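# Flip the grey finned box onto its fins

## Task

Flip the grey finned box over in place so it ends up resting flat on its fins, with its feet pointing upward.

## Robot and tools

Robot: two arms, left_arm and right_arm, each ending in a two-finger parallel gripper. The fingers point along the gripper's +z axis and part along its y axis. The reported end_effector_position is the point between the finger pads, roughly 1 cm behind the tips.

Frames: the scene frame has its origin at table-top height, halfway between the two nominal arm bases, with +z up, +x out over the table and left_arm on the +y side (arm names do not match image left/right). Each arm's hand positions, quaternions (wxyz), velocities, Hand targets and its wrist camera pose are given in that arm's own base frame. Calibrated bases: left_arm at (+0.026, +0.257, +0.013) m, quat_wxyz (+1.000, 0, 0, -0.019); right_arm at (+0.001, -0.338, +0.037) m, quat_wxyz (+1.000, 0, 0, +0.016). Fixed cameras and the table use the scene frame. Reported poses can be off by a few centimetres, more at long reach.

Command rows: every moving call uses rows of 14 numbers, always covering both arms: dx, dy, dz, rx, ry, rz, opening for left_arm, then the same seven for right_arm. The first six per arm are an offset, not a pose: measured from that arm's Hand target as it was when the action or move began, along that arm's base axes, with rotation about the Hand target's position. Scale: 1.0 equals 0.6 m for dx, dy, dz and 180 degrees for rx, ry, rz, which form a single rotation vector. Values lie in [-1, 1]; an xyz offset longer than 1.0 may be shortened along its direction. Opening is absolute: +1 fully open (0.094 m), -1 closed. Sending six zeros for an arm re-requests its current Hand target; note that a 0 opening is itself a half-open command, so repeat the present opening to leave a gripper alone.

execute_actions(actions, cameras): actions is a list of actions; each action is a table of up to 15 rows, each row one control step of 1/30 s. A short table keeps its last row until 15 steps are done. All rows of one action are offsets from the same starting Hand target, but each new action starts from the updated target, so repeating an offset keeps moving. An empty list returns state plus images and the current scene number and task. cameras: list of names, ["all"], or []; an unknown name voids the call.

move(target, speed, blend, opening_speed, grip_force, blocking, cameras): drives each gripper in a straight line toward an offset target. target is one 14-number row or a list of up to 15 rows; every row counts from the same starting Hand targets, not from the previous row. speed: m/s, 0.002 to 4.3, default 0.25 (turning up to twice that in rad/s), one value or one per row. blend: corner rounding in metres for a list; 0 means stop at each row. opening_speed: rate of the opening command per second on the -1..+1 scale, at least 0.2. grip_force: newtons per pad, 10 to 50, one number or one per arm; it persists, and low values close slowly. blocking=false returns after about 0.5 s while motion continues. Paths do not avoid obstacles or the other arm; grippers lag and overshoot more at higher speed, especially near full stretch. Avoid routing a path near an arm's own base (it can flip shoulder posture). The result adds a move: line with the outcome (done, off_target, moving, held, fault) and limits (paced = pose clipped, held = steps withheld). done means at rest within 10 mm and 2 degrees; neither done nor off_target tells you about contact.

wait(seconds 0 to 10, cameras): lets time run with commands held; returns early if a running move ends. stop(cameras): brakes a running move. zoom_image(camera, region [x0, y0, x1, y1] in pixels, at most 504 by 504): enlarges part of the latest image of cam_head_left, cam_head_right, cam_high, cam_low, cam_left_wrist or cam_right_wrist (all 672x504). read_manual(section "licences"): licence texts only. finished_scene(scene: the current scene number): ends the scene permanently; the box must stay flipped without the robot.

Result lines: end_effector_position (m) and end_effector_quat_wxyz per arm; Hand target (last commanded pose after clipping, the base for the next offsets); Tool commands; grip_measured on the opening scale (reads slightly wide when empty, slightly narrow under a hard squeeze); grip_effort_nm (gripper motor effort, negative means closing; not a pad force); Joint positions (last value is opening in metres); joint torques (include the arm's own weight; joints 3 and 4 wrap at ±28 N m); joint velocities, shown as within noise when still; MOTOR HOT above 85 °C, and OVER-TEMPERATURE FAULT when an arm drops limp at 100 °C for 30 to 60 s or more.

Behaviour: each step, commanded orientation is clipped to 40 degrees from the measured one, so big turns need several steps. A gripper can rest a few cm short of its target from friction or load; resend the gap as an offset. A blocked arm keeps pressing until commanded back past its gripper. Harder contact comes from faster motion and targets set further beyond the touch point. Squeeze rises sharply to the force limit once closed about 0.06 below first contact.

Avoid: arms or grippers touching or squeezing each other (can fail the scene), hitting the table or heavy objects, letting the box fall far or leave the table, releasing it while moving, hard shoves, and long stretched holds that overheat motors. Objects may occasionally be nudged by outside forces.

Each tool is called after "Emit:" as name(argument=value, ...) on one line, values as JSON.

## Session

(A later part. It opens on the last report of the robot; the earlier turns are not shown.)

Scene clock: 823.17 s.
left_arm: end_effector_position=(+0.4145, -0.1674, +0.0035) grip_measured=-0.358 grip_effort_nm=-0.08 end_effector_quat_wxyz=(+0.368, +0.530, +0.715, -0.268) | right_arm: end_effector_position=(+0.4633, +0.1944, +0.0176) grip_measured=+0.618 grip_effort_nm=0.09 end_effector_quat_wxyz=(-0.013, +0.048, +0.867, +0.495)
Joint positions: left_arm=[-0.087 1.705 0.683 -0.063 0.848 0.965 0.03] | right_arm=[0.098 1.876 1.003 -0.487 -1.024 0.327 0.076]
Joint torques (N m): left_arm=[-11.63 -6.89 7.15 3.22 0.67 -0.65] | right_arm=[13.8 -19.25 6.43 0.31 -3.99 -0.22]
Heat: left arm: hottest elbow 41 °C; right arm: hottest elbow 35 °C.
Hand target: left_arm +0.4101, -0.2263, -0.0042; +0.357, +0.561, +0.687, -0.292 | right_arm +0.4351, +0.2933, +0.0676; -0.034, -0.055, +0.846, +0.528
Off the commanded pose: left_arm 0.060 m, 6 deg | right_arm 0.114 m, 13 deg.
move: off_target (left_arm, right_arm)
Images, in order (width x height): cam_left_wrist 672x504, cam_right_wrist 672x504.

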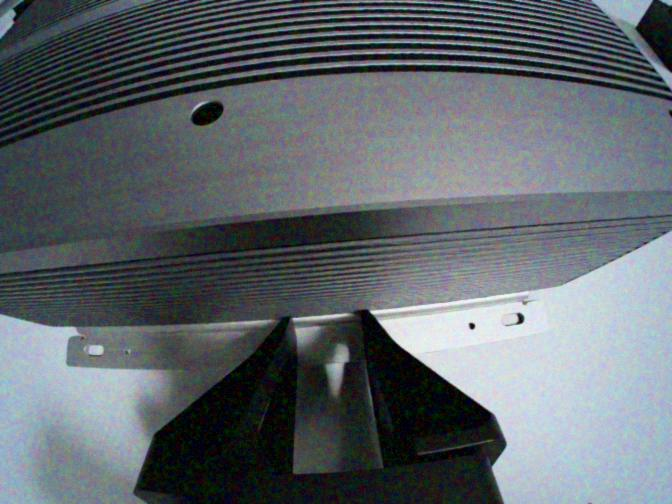

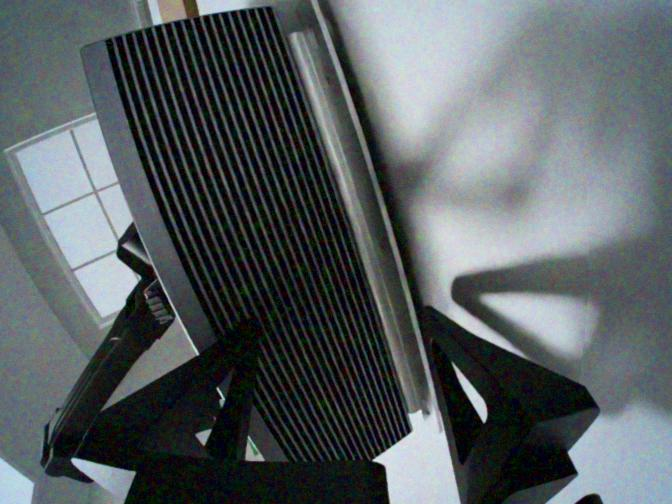

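Emit:
move(target=[0,-0.01,0.0,0,0,0,-0.36,-0.0,0.03,0.06,0,0,0,0.62], speed=0.04, cameras=["cam_right_wrist","cam_left_wrist"])

Scene clock: 830.10 s.
left_arm: end_effector_position=(+0.4155, -0.1674, +0.0054) grip_measured=-0.358 grip_effort_nm=-0.08 end_effector_quat_wxyz=(+0.368, +0.523, +0.721, -0.267) | right_arm: end_effector_position=(+0.4607, +0.2111, +0.0565) grip_measured=+0.618 grip_effort_nm=0.09 end_effector_quat_wxyz=(-0.007, +0.040, +0.867, +0.496)
Joint positions: left_arm=[-0.089 1.697 0.68 -0.055 0.839 0.94 0.03] | right_arm=[0.135 1.787 1.003 -0.512 -1.015 0.381 0.076]
Joint torques (N m): left_arm=[-12.51 -6.42 7.24 3.44 0.77 -0.56] | right_arm=[13.63 -17.32 8.66 0.54 -3.84 0.02]
Heat: left arm: hottest elbow 41 °C; right arm: hottest elbow 35 °C.
Hand target: left_arm +0.4101, -0.2322, -0.0043; +0.357, +0.561, +0.687, -0.292 | right_arm +0.4350, +0.3114, +0.1038; -0.034, -0.055, +0.846, +0.529
Off the commanded pose: left_arm 0.066 m, 7 deg | right_arm 0.114 m, 12 deg.
move: off_target (left_arm, right_arm)
Images, in order (width x height): cam_left_wrist 672x504, cam_right_wrist 672x504.

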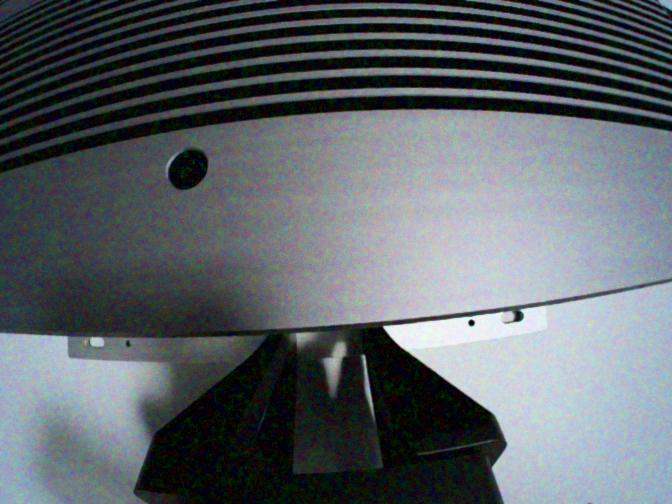

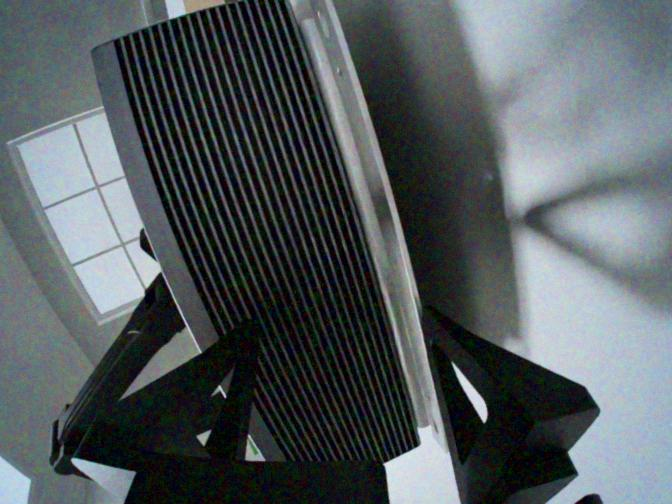

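Emit:
move(target=[0,0,0.0,0,0,0,-0.36,0.01,0.02,0.05,0.11,0.014,0,0.62], speed=0.06, cameras=["cam_right_wrist","cam_left_wrist","cam_head_right"])

Scene clock: 844.53 s.
left_arm: end_effector_position=(+0.4221, -0.1700, +0.0056) grip_measured=-0.358 grip_effort_nm=-0.08 end_effector_quat_wxyz=(+0.373, +0.519, +0.726, -0.254) | right_arm: end_effector_position=(+0.4778, +0.2333, +0.1147) grip_measured=+0.622 grip_effort_nm=-0.12 end_effector_quat_wxyz=(+0.012, +0.029, +0.759, +0.650)
Joint positions: left_arm=[-0.101 1.698 0.68 -0.015 0.809 0.905 0.03] | right_arm=[0.132 1.797 0.914 0.188 -1.328 0.91 0.076]
Joint torques (N m): left_arm=[-11.46 -6.3 7.51 1.99 1.88 -0.21] | right_arm=[12.81 -14.39 6.99 2.58 -2.52 0.17]
Heat: left arm: hottest elbow 42 °C; right arm: hottest wrist yaw 44 °C.
Hand target: left_arm +0.4102, -0.2322, -0.0043; +0.357, +0.561, +0.687, -0.292 | right_arm +0.4410, +0.3232, +0.1336; -0.043, -0.048, +0.742, +0.667
Off the commanded pose: left_arm 0.064 m, 8 deg | right_arm 0.099 m, 11 deg.
move: off_target (left_arm, right_arm)
Images, in order (width x height): cam_head_right 672x504, cam_left_wrist 672x504, cam_right_wrist 672x504.

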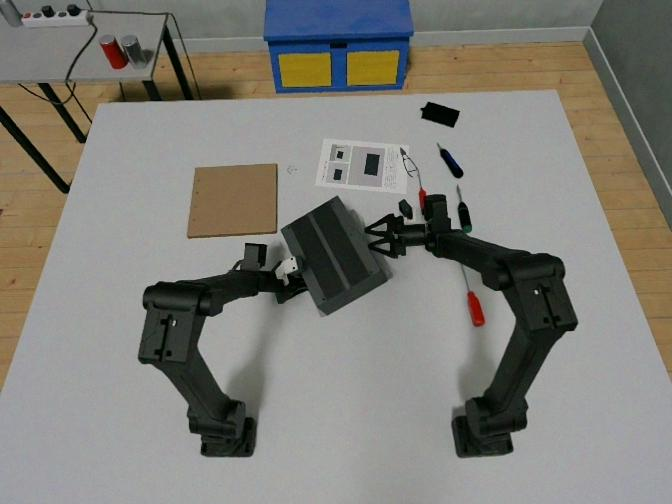

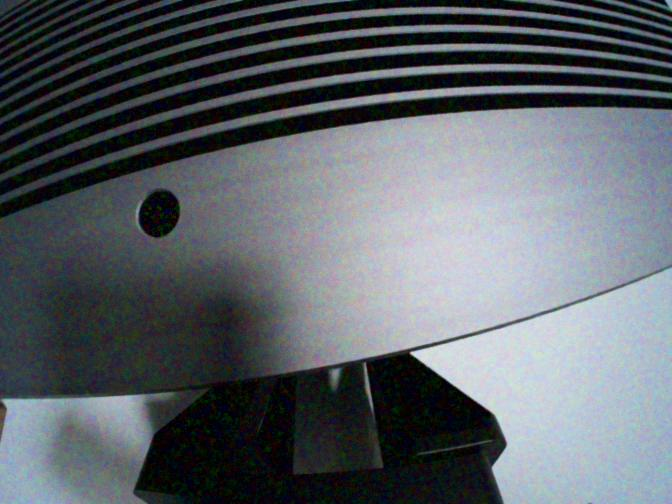

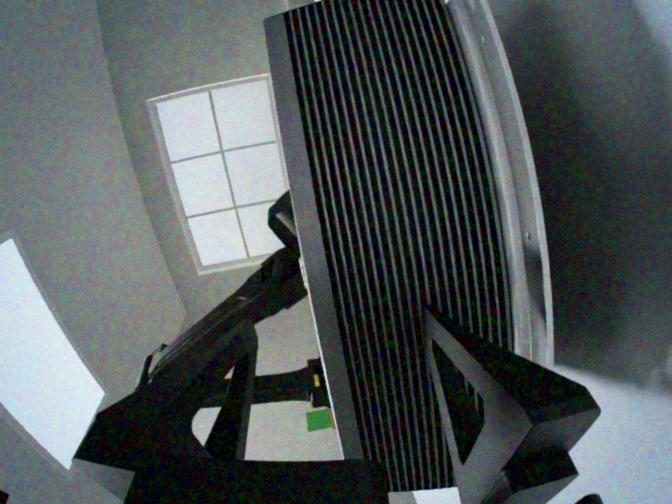

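Emit:
move(target=[0,0,0.0,0,0,0,-0.36,-0.02,-0.02,-0.05,-0.11,-0.014,0,0.62], speed=0.06, cameras=["cam_right_wrist","cam_left_wrist"])

Scene clock: 887.47 s.
left_arm: end_effector_position=(+0.4199, -0.1735, +0.0037) grip_measured=-0.358 grip_effort_nm=-0.08 end_effector_quat_wxyz=(+0.373, +0.529, +0.719, -0.253) | right_arm: end_effector_position=(+0.4478, +0.2209, +0.0512) grip_measured=+0.623 grip_effort_nm=-0.15 end_effector_quat_wxyz=(-0.009, +0.028, +0.872, +0.488)
Joint positions: left_arm=[-0.109 1.703 0.68 -0.016 0.811 0.928 0.03] | right_arm=[0.162 1.776 0.976 -0.495 -0.995 0.378 0.076]
Joint torques (N m): left_arm=[-10.93 -6.59 7.62 2 1.76 -0.46] | right_arm=[11.99 -16.67 9.46 0.49 -4.44 0.15]
Heat: left arm: hottest elbow 42 °C; right arm: hottest wrist yaw 43 °C.
Hand target: left_arm +0.4101, -0.2322, -0.0042; +0.357, +0.561, +0.687, -0.292 | right_arm +0.4291, +0.3112, +0.1038; -0.034, -0.055, +0.846, +0.528
Off the commanded pose: left_arm 0.060 m, 7 deg | right_arm 0.106 m, 11 deg.
move: off_target (left_arm, right_arm)
Images, in order (width x height): cam_left_wrist 672x504, cam_right_wrist 672x504.

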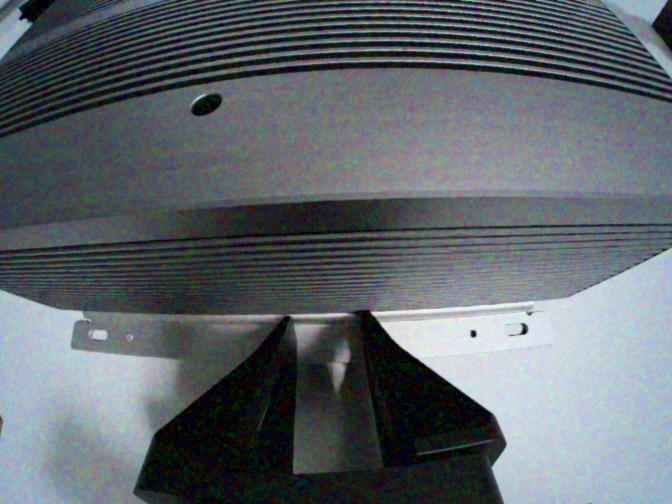

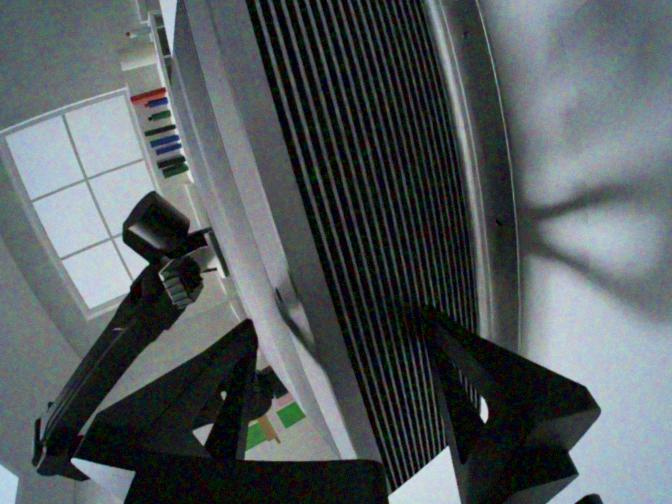

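Emit:
move(target=[[0,0.06,0,0,0,0,-0.36,0.0,-0.16,-0.08,0,0,0,0.62],[0,0.15,0.05,0,0,0,-0.36,0.0,-0.25,-0.05,0,0,0,0.62]], speed=0.08, cameras=["all"])

Scene clock: 895.53 s.
left_arm: end_effector_position=(+0.3946, -0.1449, +0.0126) grip_measured=-0.358 grip_effort_nm=-0.08 end_effector_quat_wxyz=(+0.342, +0.554, +0.695, -0.304) | right_arm: end_effector_position=(+0.4141, +0.1657, +0.0669) grip_measured=+0.622 grip_effort_nm=-0.09 end_effector_quat_wxyz=(-0.049, -0.049, +0.845, +0.530)
Joint positions: left_arm=[-0.013 1.688 0.727 -0.36 0.927 1.208 0.03] | right_arm=[0.026 1.823 1.052 -1.052 -1.106 -0.246 0.076]
Joint torques (N m): left_arm=[-0.03 -11.28 7.66 0.66 0.78 -0.05] | right_arm=[-1.96 -12.57 7.97 -0.2 -0.58 -0.17]
Heat: left arm: hottest elbow 42 °C; right arm: hottest wrist yaw 47 °C.
Hand target: left_arm +0.4101, -0.1422, +0.0258; +0.357, +0.561, +0.687, -0.292 | right_arm +0.4291, +0.1612, +0.0737; -0.034, -0.055, +0.847, +0.528
Off the commanded pose: left_arm 0.021 m, 3 deg | right_arm 0.017 m, 2 deg.
move: off_target (left_arm, right_arm)

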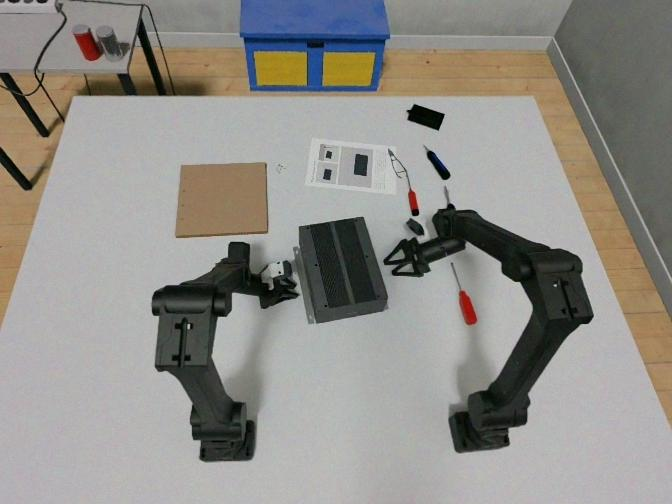

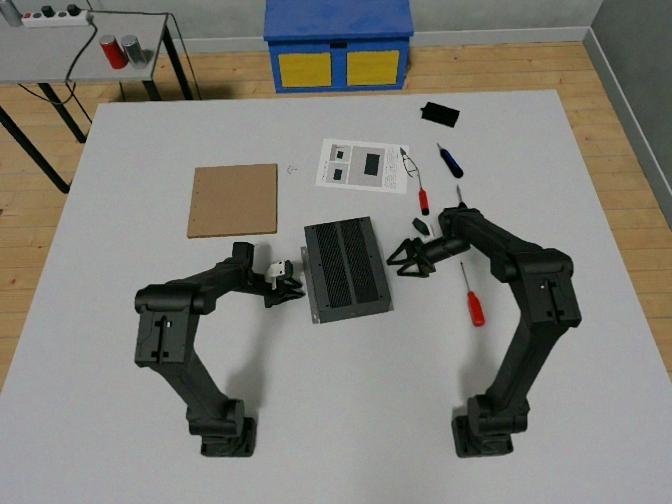

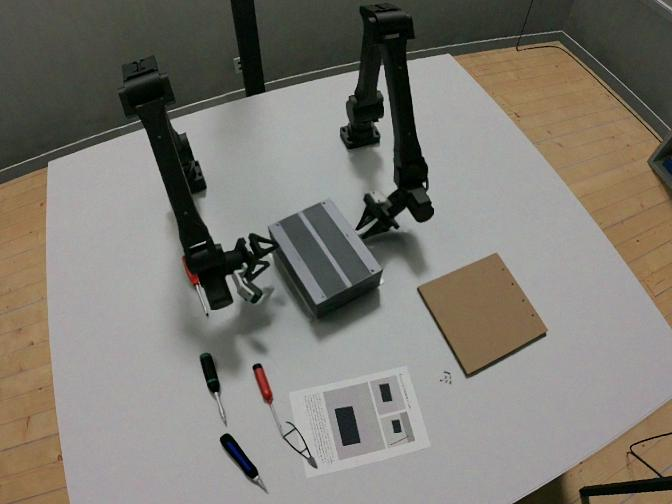

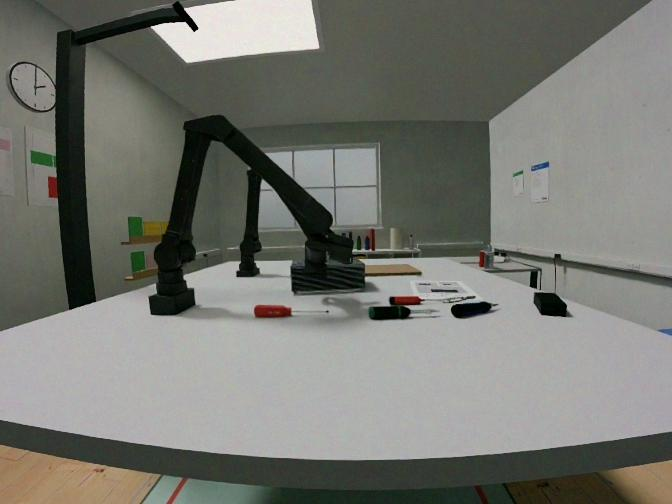

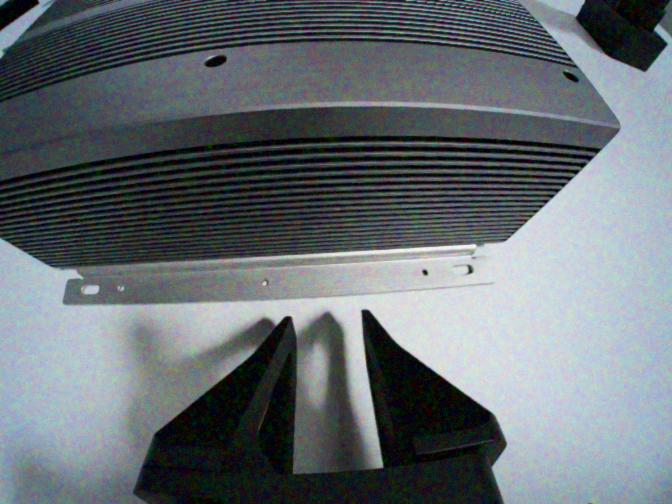

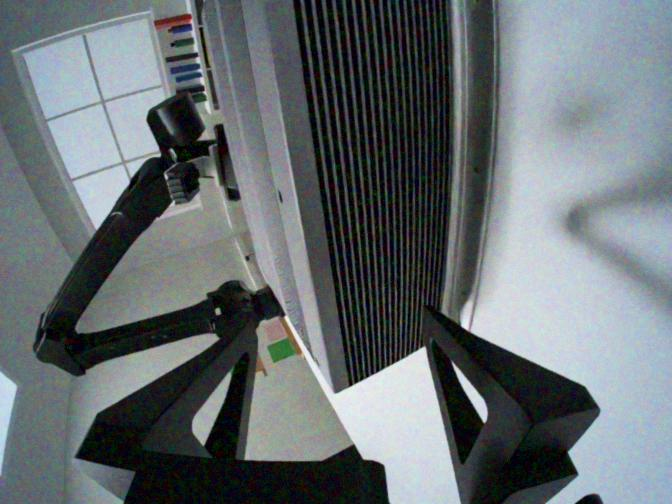

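Emit:
move(target=[[-0.037,0.0,-0.0,0,0,0,-0.36,0.017,-0.06,0.0,0,0,0,0.62],[-0.037,-0.04,-0.037,0,0,0,-0.36,0.017,-0.02,-0.108,0,0,0,0.62],[-0.037,-0.075,-0.04,0,0,0,-0.36,0.0,0.05,-0.108,0,0,0,0.62]], speed=[0.1,0.1,0.05], cameras=["cam_right_wrist","cam_left_wrist","cam_head_left"])

Scene clock: 912.43 s.
left_arm: end_effector_position=(+0.3921, -0.1810, +0.0110) grip_measured=-0.358 grip_effort_nm=-0.08 end_effector_quat_wxyz=(+0.366, +0.562, +0.685, -0.285) | right_arm: end_effector_position=(+0.4329, +0.1743, +0.0046) grip_measured=+0.621 grip_effort_nm=-0.06 end_effector_quat_wxyz=(-0.030, -0.040, +0.848, +0.528)
Joint positions: left_arm=[-0.114 1.672 0.664 -0.119 0.887 1.047 0.03] | right_arm=[0.043 1.95 1.036 -0.779 -1.112 -0.126 0.076]
Joint torques (N m): left_arm=[-2.2 -7.65 5.03 1.91 0.59 -0.35] | right_arm=[2.26 -14.21 4.52 0.94 -0.79 0.04]
Heat: left arm: hottest elbow 41 °C; right arm: hottest elbow 38 °C.
Hand target: left_arm +0.3878, -0.1872, +0.0017; +0.357, +0.561, +0.687, -0.292 | right_arm +0.4290, +0.1912, +0.0088; -0.034, -0.055, +0.846, +0.528
Off the commanded pose: left_arm 0.012 m, 1 deg | right_arm 0.018 m, 2 deg.
move: off_target (left_arm, right_arm)
Images, in order (width x height): cam_head_left 672x504, cam_left_wrist 672x504, cam_right_wrist 672x504.

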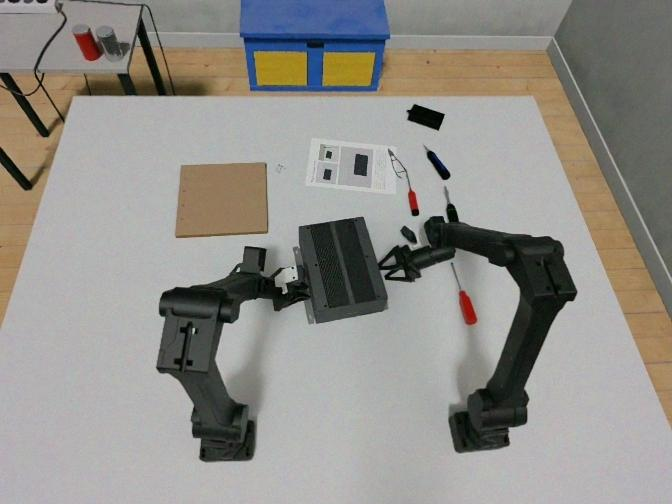

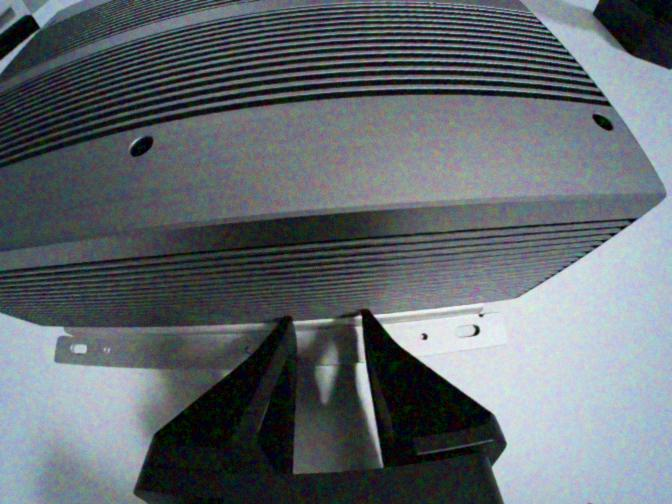

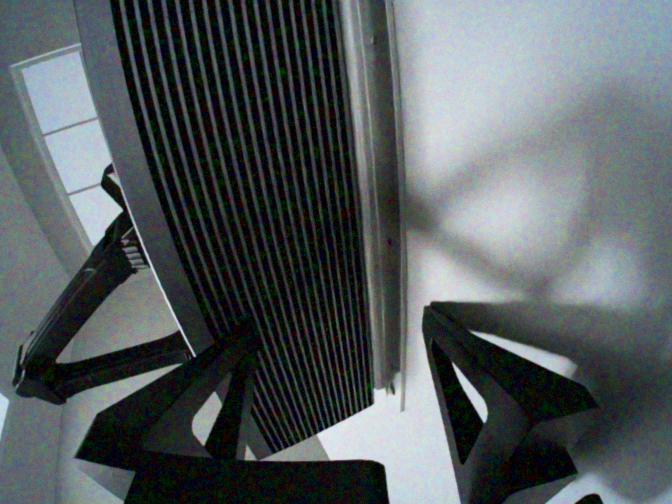

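Emit:
move(target=[[0.0,0.04,0.0,0,0,0,-0.36,0,-0.04,0.0,0,0,0,0.62],[0.067,0.04,0.0,0,0,0,-0.36,0,-0.04,0.0,0,0,0,0.62],[0.067,-0.06,-0.005,0,0,0,-0.36,-0.02,0.12,0.08,0,0,0,0.62]], speed=[0.1,0.1,0.04], cameras=["cam_right_wrist","cam_left_wrist"])

Scene clock: 926.37 s.
left_arm: end_effector_position=(+0.4345, -0.1713, +0.0030) grip_measured=-0.358 grip_effort_nm=-0.06 end_effector_quat_wxyz=(+0.366, +0.541, +0.709, -0.265) | right_arm: end_effector_position=(+0.4270, +0.1770, +0.0129) grip_measured=+0.618 grip_effort_nm=0.10 end_effector_quat_wxyz=(-0.030, +0.037, +0.865, +0.499)
Joint positions: left_arm=[-0.092 1.743 0.75 -0.104 0.845 0.996 0.03] | right_arm=[0.062 1.849 0.935 -0.578 -1.046 0.193 0.076]
Joint torques (N m): left_arm=[-9.88 -8.59 6.74 2.85 1.05 -0.75] | right_arm=[12.81 -18.37 6.9 1.28 -3.58 -0.02]
Heat: left arm: hottest elbow 41 °C; right arm: hottest elbow 37 °C.
Hand target: left_arm +0.4280, -0.2231, -0.0014; +0.357, +0.561, +0.687, -0.292 | right_arm +0.4170, +0.2632, +0.0569; -0.034, -0.055, +0.846, +0.529
Off the commanded pose: left_arm 0.052 m, 5 deg | right_arm 0.097 m, 11 deg.
move: off_target (left_arm, right_arm)
Images, in order (width x height): cam_left_wrist 672x504, cam_right_wrist 672x504.

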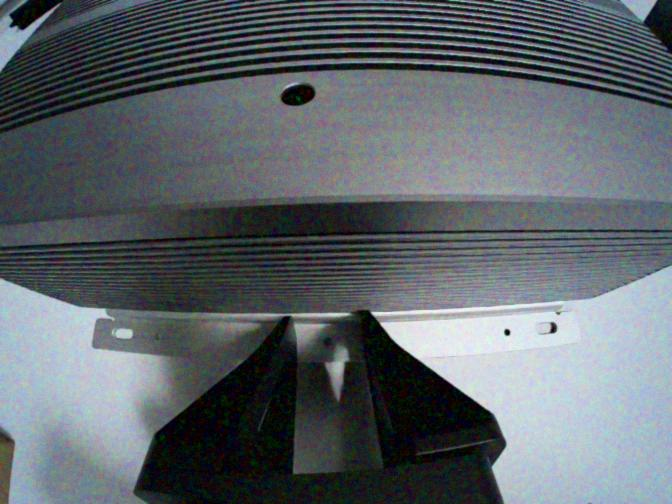

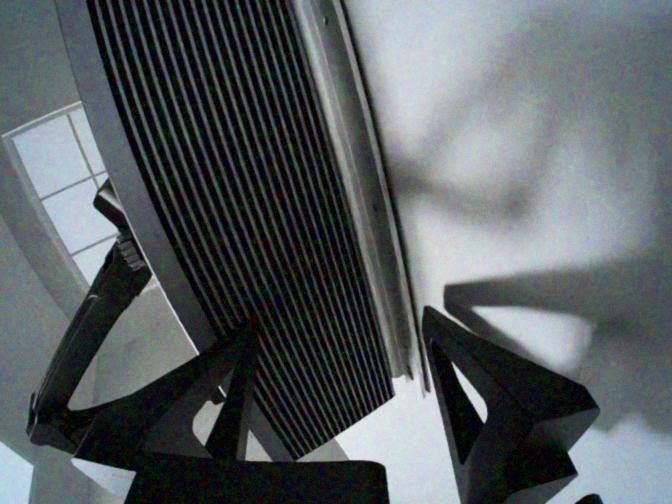

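Emit:
move(target=[0.0,-0.02,0.0,0,0,0,-0.36,0.01,0.035,0.085,0,0,0,0.62], speed=0.04, cameras=["cam_right_wrist","cam_left_wrist"])

Scene clock: 932.20 s.
left_arm: end_effector_position=(+0.4364, -0.1697, +0.0047) grip_measured=-0.359 grip_effort_nm=-0.05 end_effector_quat_wxyz=(+0.366, +0.528, +0.721, -0.262) | right_arm: end_effector_position=(+0.4255, +0.1989, +0.0604) grip_measured=+0.618 grip_effort_nm=0.09 end_effector_quat_wxyz=(-0.024, +0.029, +0.866, +0.499)
Joint positions: left_arm=[-0.092 1.734 0.742 -0.086 0.829 0.951 0.03] | right_arm=[0.114 1.734 0.94 -0.609 -1.037 0.277 0.076]
Joint torques (N m): left_arm=[-12.04 -8.06 6.98 3.25 1.2 -0.63] | right_arm=[11.4 -15.21 10.51 0.72 -3.46 0.18]
Heat: left arm: hottest elbow 41 °C; right arm: hottest wrist yaw 41 °C.
Hand target: left_arm +0.4280, -0.2353, -0.0013; +0.357, +0.561, +0.687, -0.292 | right_arm +0.4231, +0.2844, +0.1079; -0.034, -0.055, +0.846, +0.529
Off the commanded pose: left_arm 0.066 m, 7 deg | right_arm 0.098 m, 11 deg.
move: off_target (left_arm, right_arm)
Images, in order (width x height): cam_left_wrist 672x504, cam_right_wrist 672x504.

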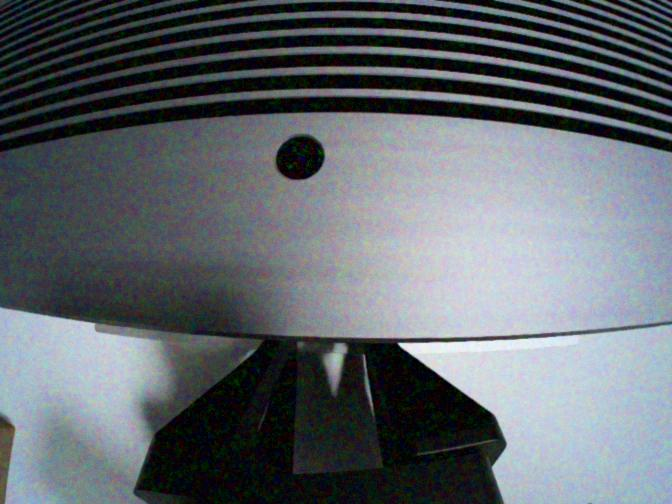

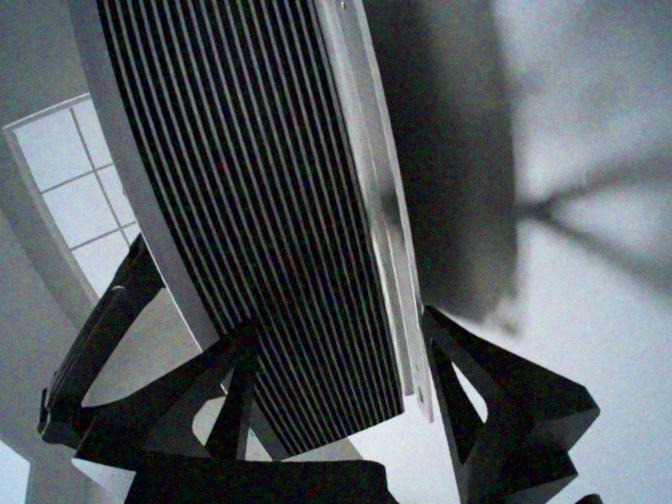

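Emit:
move(target=[0.0,0,0.0,0,0,0,-0.36,0.0,-0.006,-0.012,0,0,0,1], speed=0.006, opening_speed=0.2, cameras=["cam_right_wrist","cam_left_wrist"])

Scene clock: 945.53 s.
left_arm: end_effector_position=(+0.4386, -0.1755, +0.0036) grip_measured=-0.359 grip_effort_nm=-0.05 end_effector_quat_wxyz=(+0.366, +0.531, +0.721, -0.253) | right_arm: end_effector_position=(+0.4185, +0.2171, +0.0580) grip_measured=+1.000 grip_effort_nm=-0.04 end_effector_quat_wxyz=(-0.040, +0.014, +0.871, +0.490)
Joint positions: left_arm=[-0.111 1.735 0.742 -0.064 0.805 0.935 0.03] | right_arm=[0.159 1.742 0.954 -0.629 -1.021 0.277 0.094]
Joint torques (N m): left_arm=[-10.52 -7.88 7.31 2.5 2.07 -0.5] | right_arm=[8.18 -14.62 10.04 1.76 -4.11 0.11]
Heat: left arm: hottest elbow 41 °C; right arm: hottest wrist yaw 48 °C.
Hand target: left_arm +0.4281, -0.2352, -0.0013; +0.357, +0.561, +0.687, -0.292 | right_arm +0.4231, +0.2807, +0.1008; -0.034, -0.055, +0.846, +0.529
Off the commanded pose: left_arm 0.061 m, 7 deg | right_arm 0.077 m, 9 deg.
move: off_target (left_arm, right_arm)
Images, in order (width x height): cam_left_wrist 672x504, cam_right_wrist 672x504.

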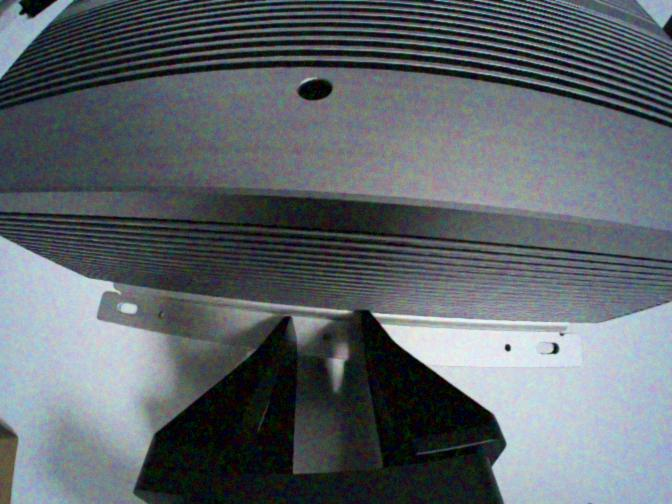

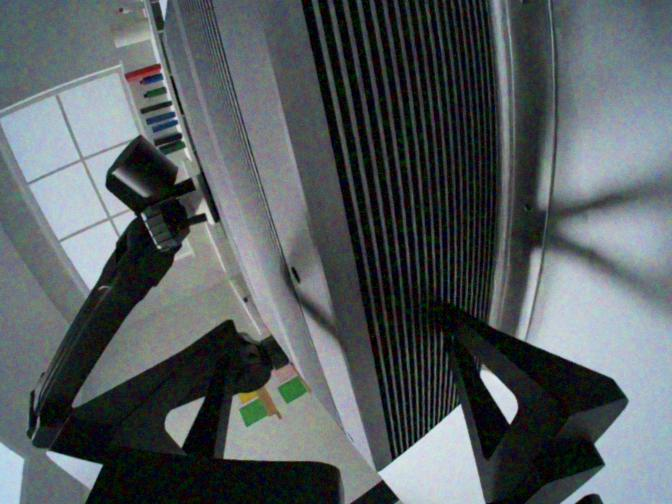

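Emit:
move(target=[[0,0.06,0,0,0,0,-0.36,0.0,-0.13,-0.04,0,0,0,0.9],[0,0.1,0.0,0,0,0,-0.36,0.0,-0.22,-0.05,-0.0275,-0.0036,0,0.9]], speed=0.08, cameras=["cam_head_left","cam_right_wrist","cam_left_wrist"])

Emit:
zoom_image(camera="cam_head_left", region=[260, 200, 440, 340])

Scene clock: 966.77 s.
left_arm: end_effector_position=(+0.4174, -0.1782, +0.0027) grip_measured=-0.359 grip_effort_nm=-0.05 end_effector_quat_wxyz=(+0.357, +0.561, +0.687, -0.293) | right_arm: end_effector_position=(+0.4071, +0.1540, +0.0622) grip_measured=+0.902 grip_effort_nm=-0.09 end_effector_quat_wxyz=(-0.049, -0.051, +0.867, +0.493)
Joint positions: left_arm=[-0.097 1.747 0.752 -0.181 0.901 1.081 0.03] | right_arm=[0.015 1.789 1.031 -1.046 -1.019 -0.232 0.089]
Joint torques (N m): left_arm=[0.26 -8.82 7.51 0.85 0.71 -0.04] | right_arm=[-2.2 -12.57 8.01 0.02 -0.53 -0.17]
Heat: left arm: hottest elbow 41 °C; right arm: hottest wrist yaw 56 °C.
Hand target: left_arm +0.4280, -0.1752, -0.0013; +0.357, +0.561, +0.687, -0.292 | right_arm +0.4229, +0.1487, +0.0707; -0.032, -0.056, +0.869, +0.491
Off the commanded pose: left_arm 0.012 m, 0 deg | right_arm 0.019 m, 2 deg.
move: off_target (left_arm, right_arm)
Images, in order (width x height): cam_head_left 672x504, cam_left_wrist 672x504, cam_right_wrist 672x504.

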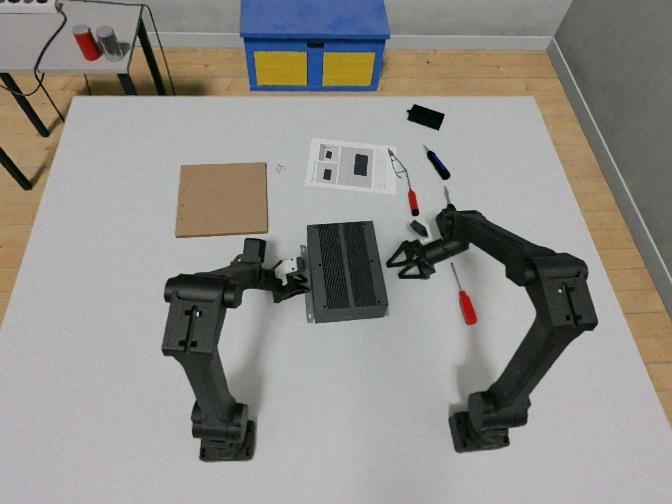

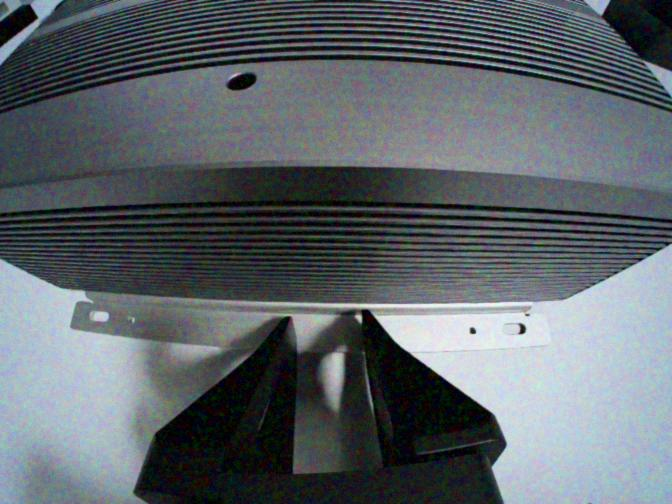

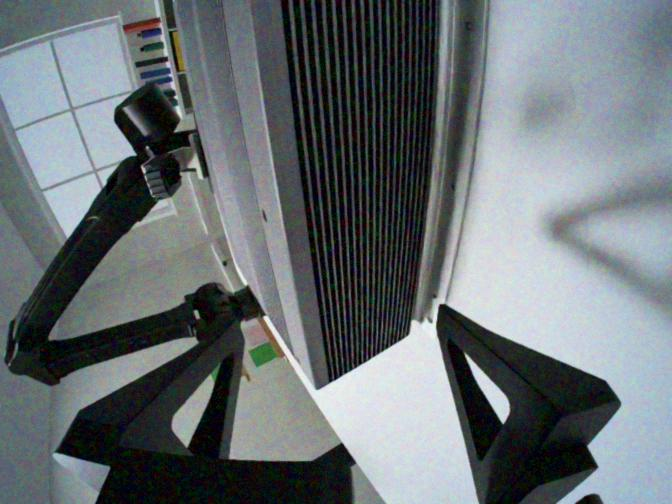

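Scaled by 2.800.

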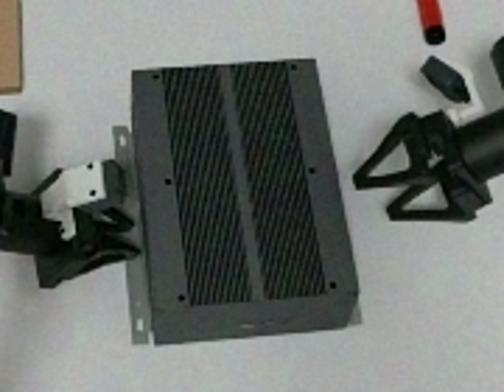

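Emit:
move(target=[[0.0,0.0,0.0,0,0,0,-0.36,0.02,-0.02,-0.06,0,0,0,0.9],[0.0,0.0,0.0,0,0,0,-0.36,0.02,0.0,-0.097,0,0,0,0.9],[0.0,-0.03,0,0,0,0,-0.36,0.013,0.07,-0.098,0,0,0,0.9]], speed=[0.1,0.1,0.05], cameras=["cam_right_wrist","cam_left_wrist"])

Scene clock: 977.17 s.
left_arm: end_effector_position=(+0.4196, -0.1826, +0.0029) grip_measured=-0.359 grip_effort_nm=-0.05 end_effector_quat_wxyz=(+0.358, +0.560, +0.689, -0.290) | right_arm: end_effector_position=(+0.4378, +0.1614, +0.0116) grip_measured=+0.901 grip_effort_nm=-0.08 end_effector_quat_wxyz=(-0.020, -0.033, +0.870, +0.492)
Joint positions: left_arm=[-0.109 1.748 0.752 -0.159 0.89 1.054 0.03] | right_arm=[0.029 1.901 1.033 -0.783 -1.027 -0.091 0.089]
Joint torques (N m): left_arm=[-2.78 -8.82 7.23 2.13 0.44 -0.46] | right_arm=[4.66 -14.1 4.89 0.99 -0.74 0.06]
Heat: left arm: hottest elbow 41 °C; right arm: hottest wrist yaw 47 °C.
Hand target: left_arm +0.4281, -0.1932, -0.0013; +0.357, +0.561, +0.687, -0.292 | right_arm +0.4307, +0.1907, +0.0118; -0.032, -0.056, +0.869, +0.491
Off the commanded pose: left_arm 0.014 m, 0 deg | right_arm 0.030 m, 3 deg.
move: off_target (left_arm, right_arm)
Images, in order (width x height): cam_left_wrist 672x504, cam_right_wrist 672x504.

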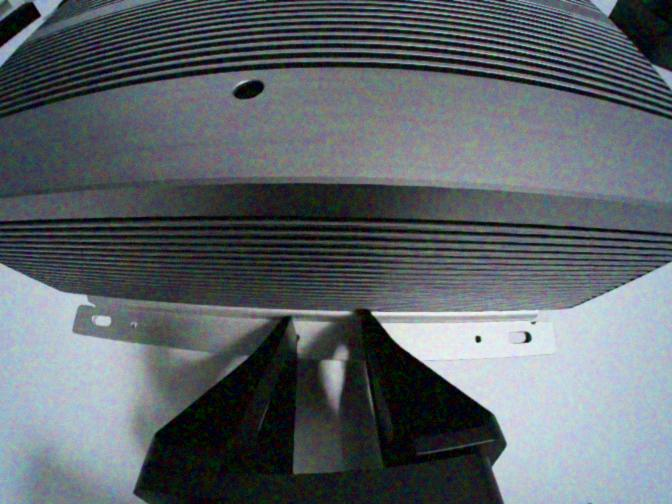

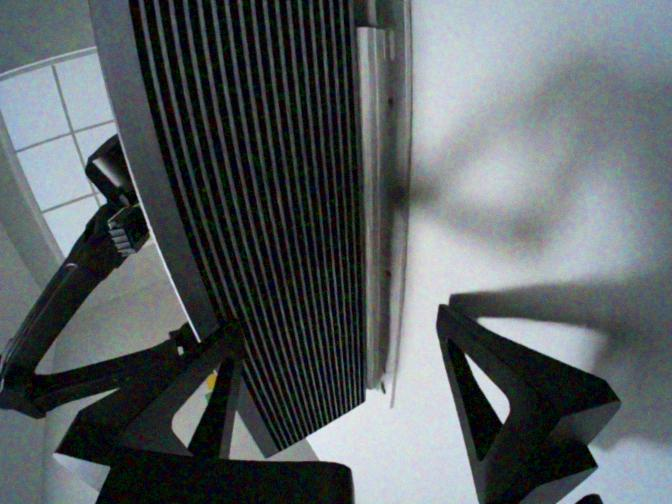

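Emit:
move(target=[0.0,-0.06,0,0,0,0,-0.36,0.0,0.105,0.075,0,0,0,0.9], speed=0.04, cameras=["cam_right_wrist","cam_left_wrist"])

Scene clock: 985.60 s.
left_arm: end_effector_position=(+0.4316, -0.1810, +0.0031) grip_measured=-0.359 grip_effort_nm=-0.05 end_effector_quat_wxyz=(+0.365, +0.540, +0.707, -0.275) | right_arm: end_effector_position=(+0.4459, +0.1634, +0.0154) grip_measured=+0.898 grip_effort_nm=0.09 end_effector_quat_wxyz=(-0.024, +0.035, +0.886, +0.461)
Joint positions: left_arm=[-0.112 1.747 0.748 -0.089 0.852 0.969 0.03] | right_arm=[0.048 1.851 1.003 -0.673 -0.959 0.151 0.089]
Joint torques (N m): left_arm=[-9.41 -8.7 6.94 3.08 0.48 -0.72] | right_arm=[12.34 -18.2 6.2 0.87 -3.68 -0.13]
Heat: left arm: hottest elbow 42 °C; right arm: hottest wrist yaw 45 °C.
Hand target: left_arm +0.4280, -0.2293, -0.0013; +0.357, +0.561, +0.687, -0.292 | right_arm +0.4307, +0.2537, +0.0569; -0.032, -0.056, +0.869, +0.491
Off the commanded pose: left_arm 0.049 m, 4 deg | right_arm 0.100 m, 11 deg.
move: off_target (left_arm, right_arm)
Images, in order (width x height): cam_left_wrist 672x504, cam_right_wrist 672x504.

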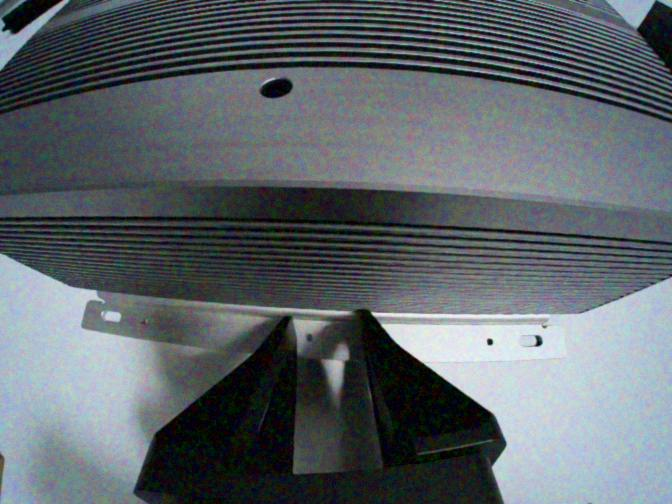

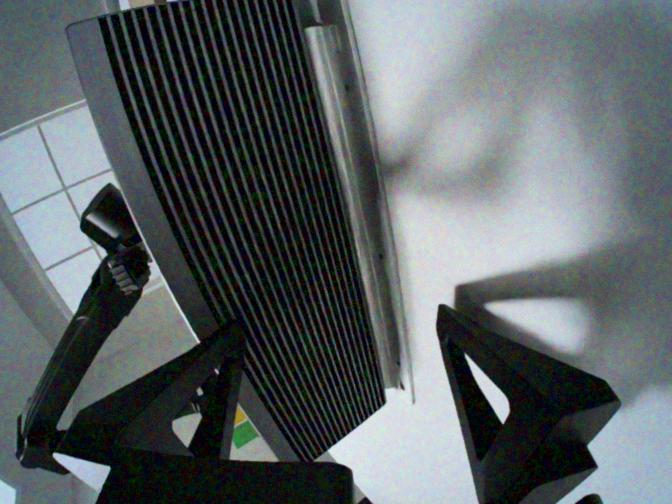

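Emit:
move(target=[0.0,-0.01,0,0,0,0,-0.36,0.005,0.04,0.085,0,0,0,0.9], speed=0.04, cameras=["cam_right_wrist","cam_left_wrist"])

Scene clock: 995.63 s.
left_arm: end_effector_position=(+0.4350, -0.1787, +0.0053) grip_measured=-0.359 grip_effort_nm=-0.04 end_effector_quat_wxyz=(+0.364, +0.527, +0.719, -0.269) | right_arm: end_effector_position=(+0.4475, +0.2035, +0.0829) grip_measured=+0.898 grip_effort_nm=0.09 end_effector_quat_wxyz=(-0.014, +0.016, +0.880, +0.475)
Joint positions: left_arm=[-0.112 1.737 0.744 -0.075 0.832 0.927 0.03] | right_arm=[0.129 1.721 1.029 -0.702 -0.98 0.26 0.089]
Joint torques (N m): left_arm=[-10.58 -8.06 7.09 3.1 1.04 -0.43] | right_arm=[10.64 -13.45 9.09 0.58 -2.16 -0.1]
Heat: left arm: hottest elbow 41 °C; right arm: hottest wrist yaw 51 °C.
Hand target: left_arm +0.4280, -0.2351, -0.0012; +0.357, +0.561, +0.687, -0.292 | right_arm +0.4339, +0.2776, +0.1079; -0.032, -0.056, +0.869, +0.491
Off the commanded pose: left_arm 0.057 m, 6 deg | right_arm 0.079 m, 9 deg.
move: off_target (left_arm, right_arm)
Images, in order (width x height): cam_left_wrist 672x504, cam_right_wrist 672x504.

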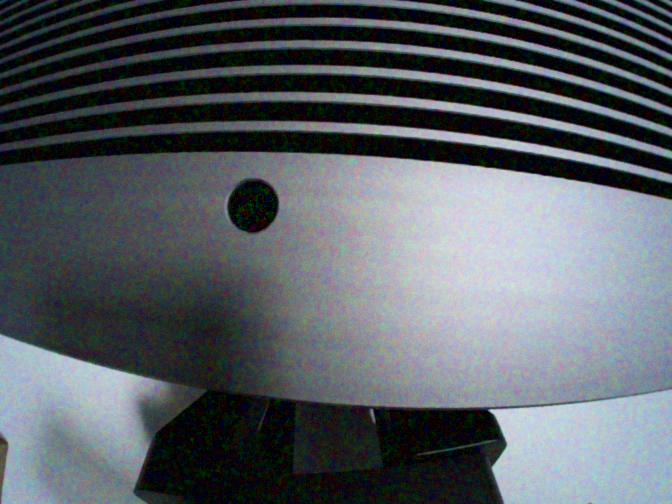

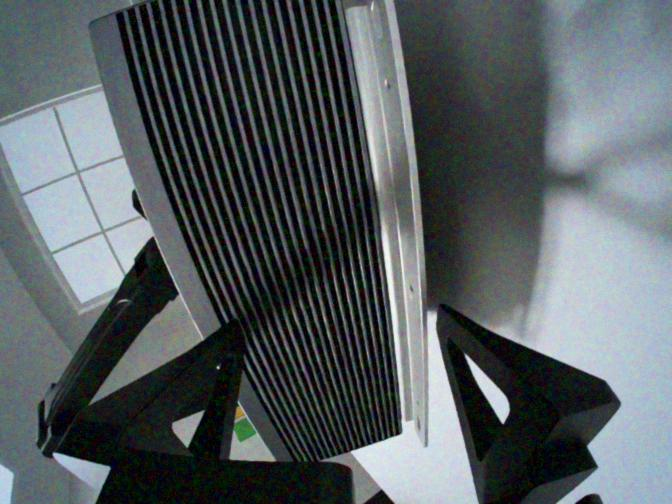

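Emit:
move(target=[0.0,0.0,0,0,0,0,-0.36,0.0,0.055,0.022,0.085,0.011,0,0.9], speed=0.04, cameras=["cam_right_wrist","cam_left_wrist"])

Scene clock: 1006.87 s.
left_arm: end_effector_position=(+0.4356, -0.1871, +0.0045) grip_measured=-0.359 grip_effort_nm=-0.04 end_effector_quat_wxyz=(+0.372, +0.543, +0.705, -0.263) | right_arm: end_effector_position=(+0.4602, +0.2467, +0.1134) grip_measured=+0.898 grip_effort_nm=0.07 end_effector_quat_wxyz=(-0.009, +0.009, +0.803, +0.596)
Joint positions: left_arm=[-0.131 1.744 0.744 -0.046 0.829 0.947 0.03] | right_arm=[0.173 1.747 0.988 -0.307 -1.233 0.557 0.089]
Joint torques (N m): left_arm=[-9.23 -8.35 7.38 1.95 1.04 -0.67] | right_arm=[9.64 -12.63 6.89 1.89 -1.52 -0.12]
Heat: left arm: hottest elbow 41 °C; right arm: hottest wrist yaw 48 °C.
Hand target: left_arm +0.4279, -0.2353, -0.0014; +0.357, +0.561, +0.687, -0.293 | right_arm +0.4339, +0.3107, +0.1211; -0.039, -0.052, +0.795, +0.603
Off the commanded pose: left_arm 0.049 m, 5 deg | right_arm 0.070 m, 8 deg.
move: off_target (left_arm, right_arm)
Images, in order (width x height): cam_left_wrist 672x504, cam_right_wrist 672x504.

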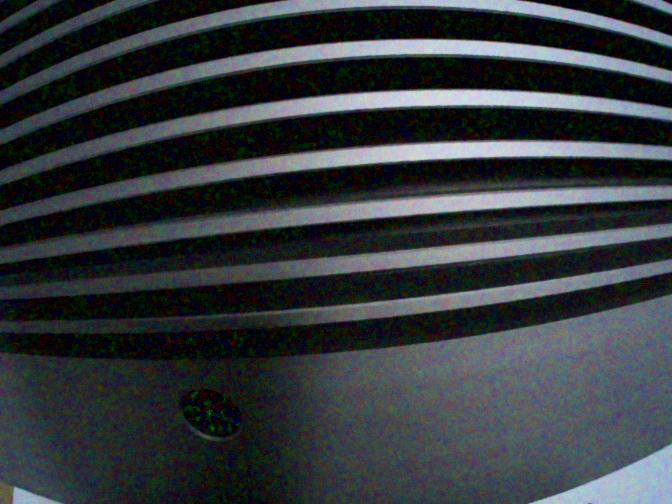

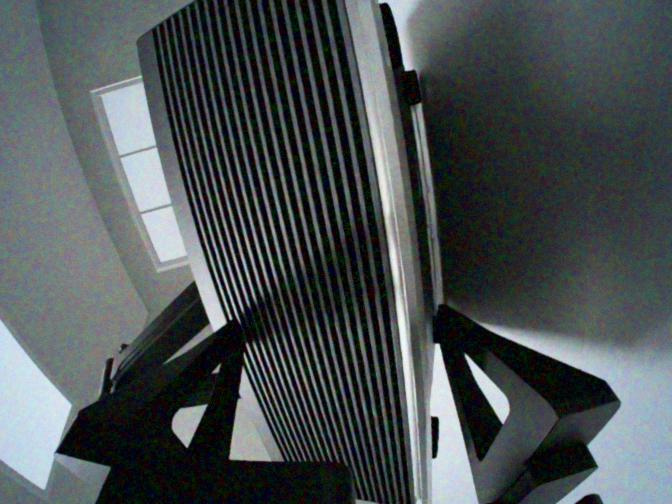

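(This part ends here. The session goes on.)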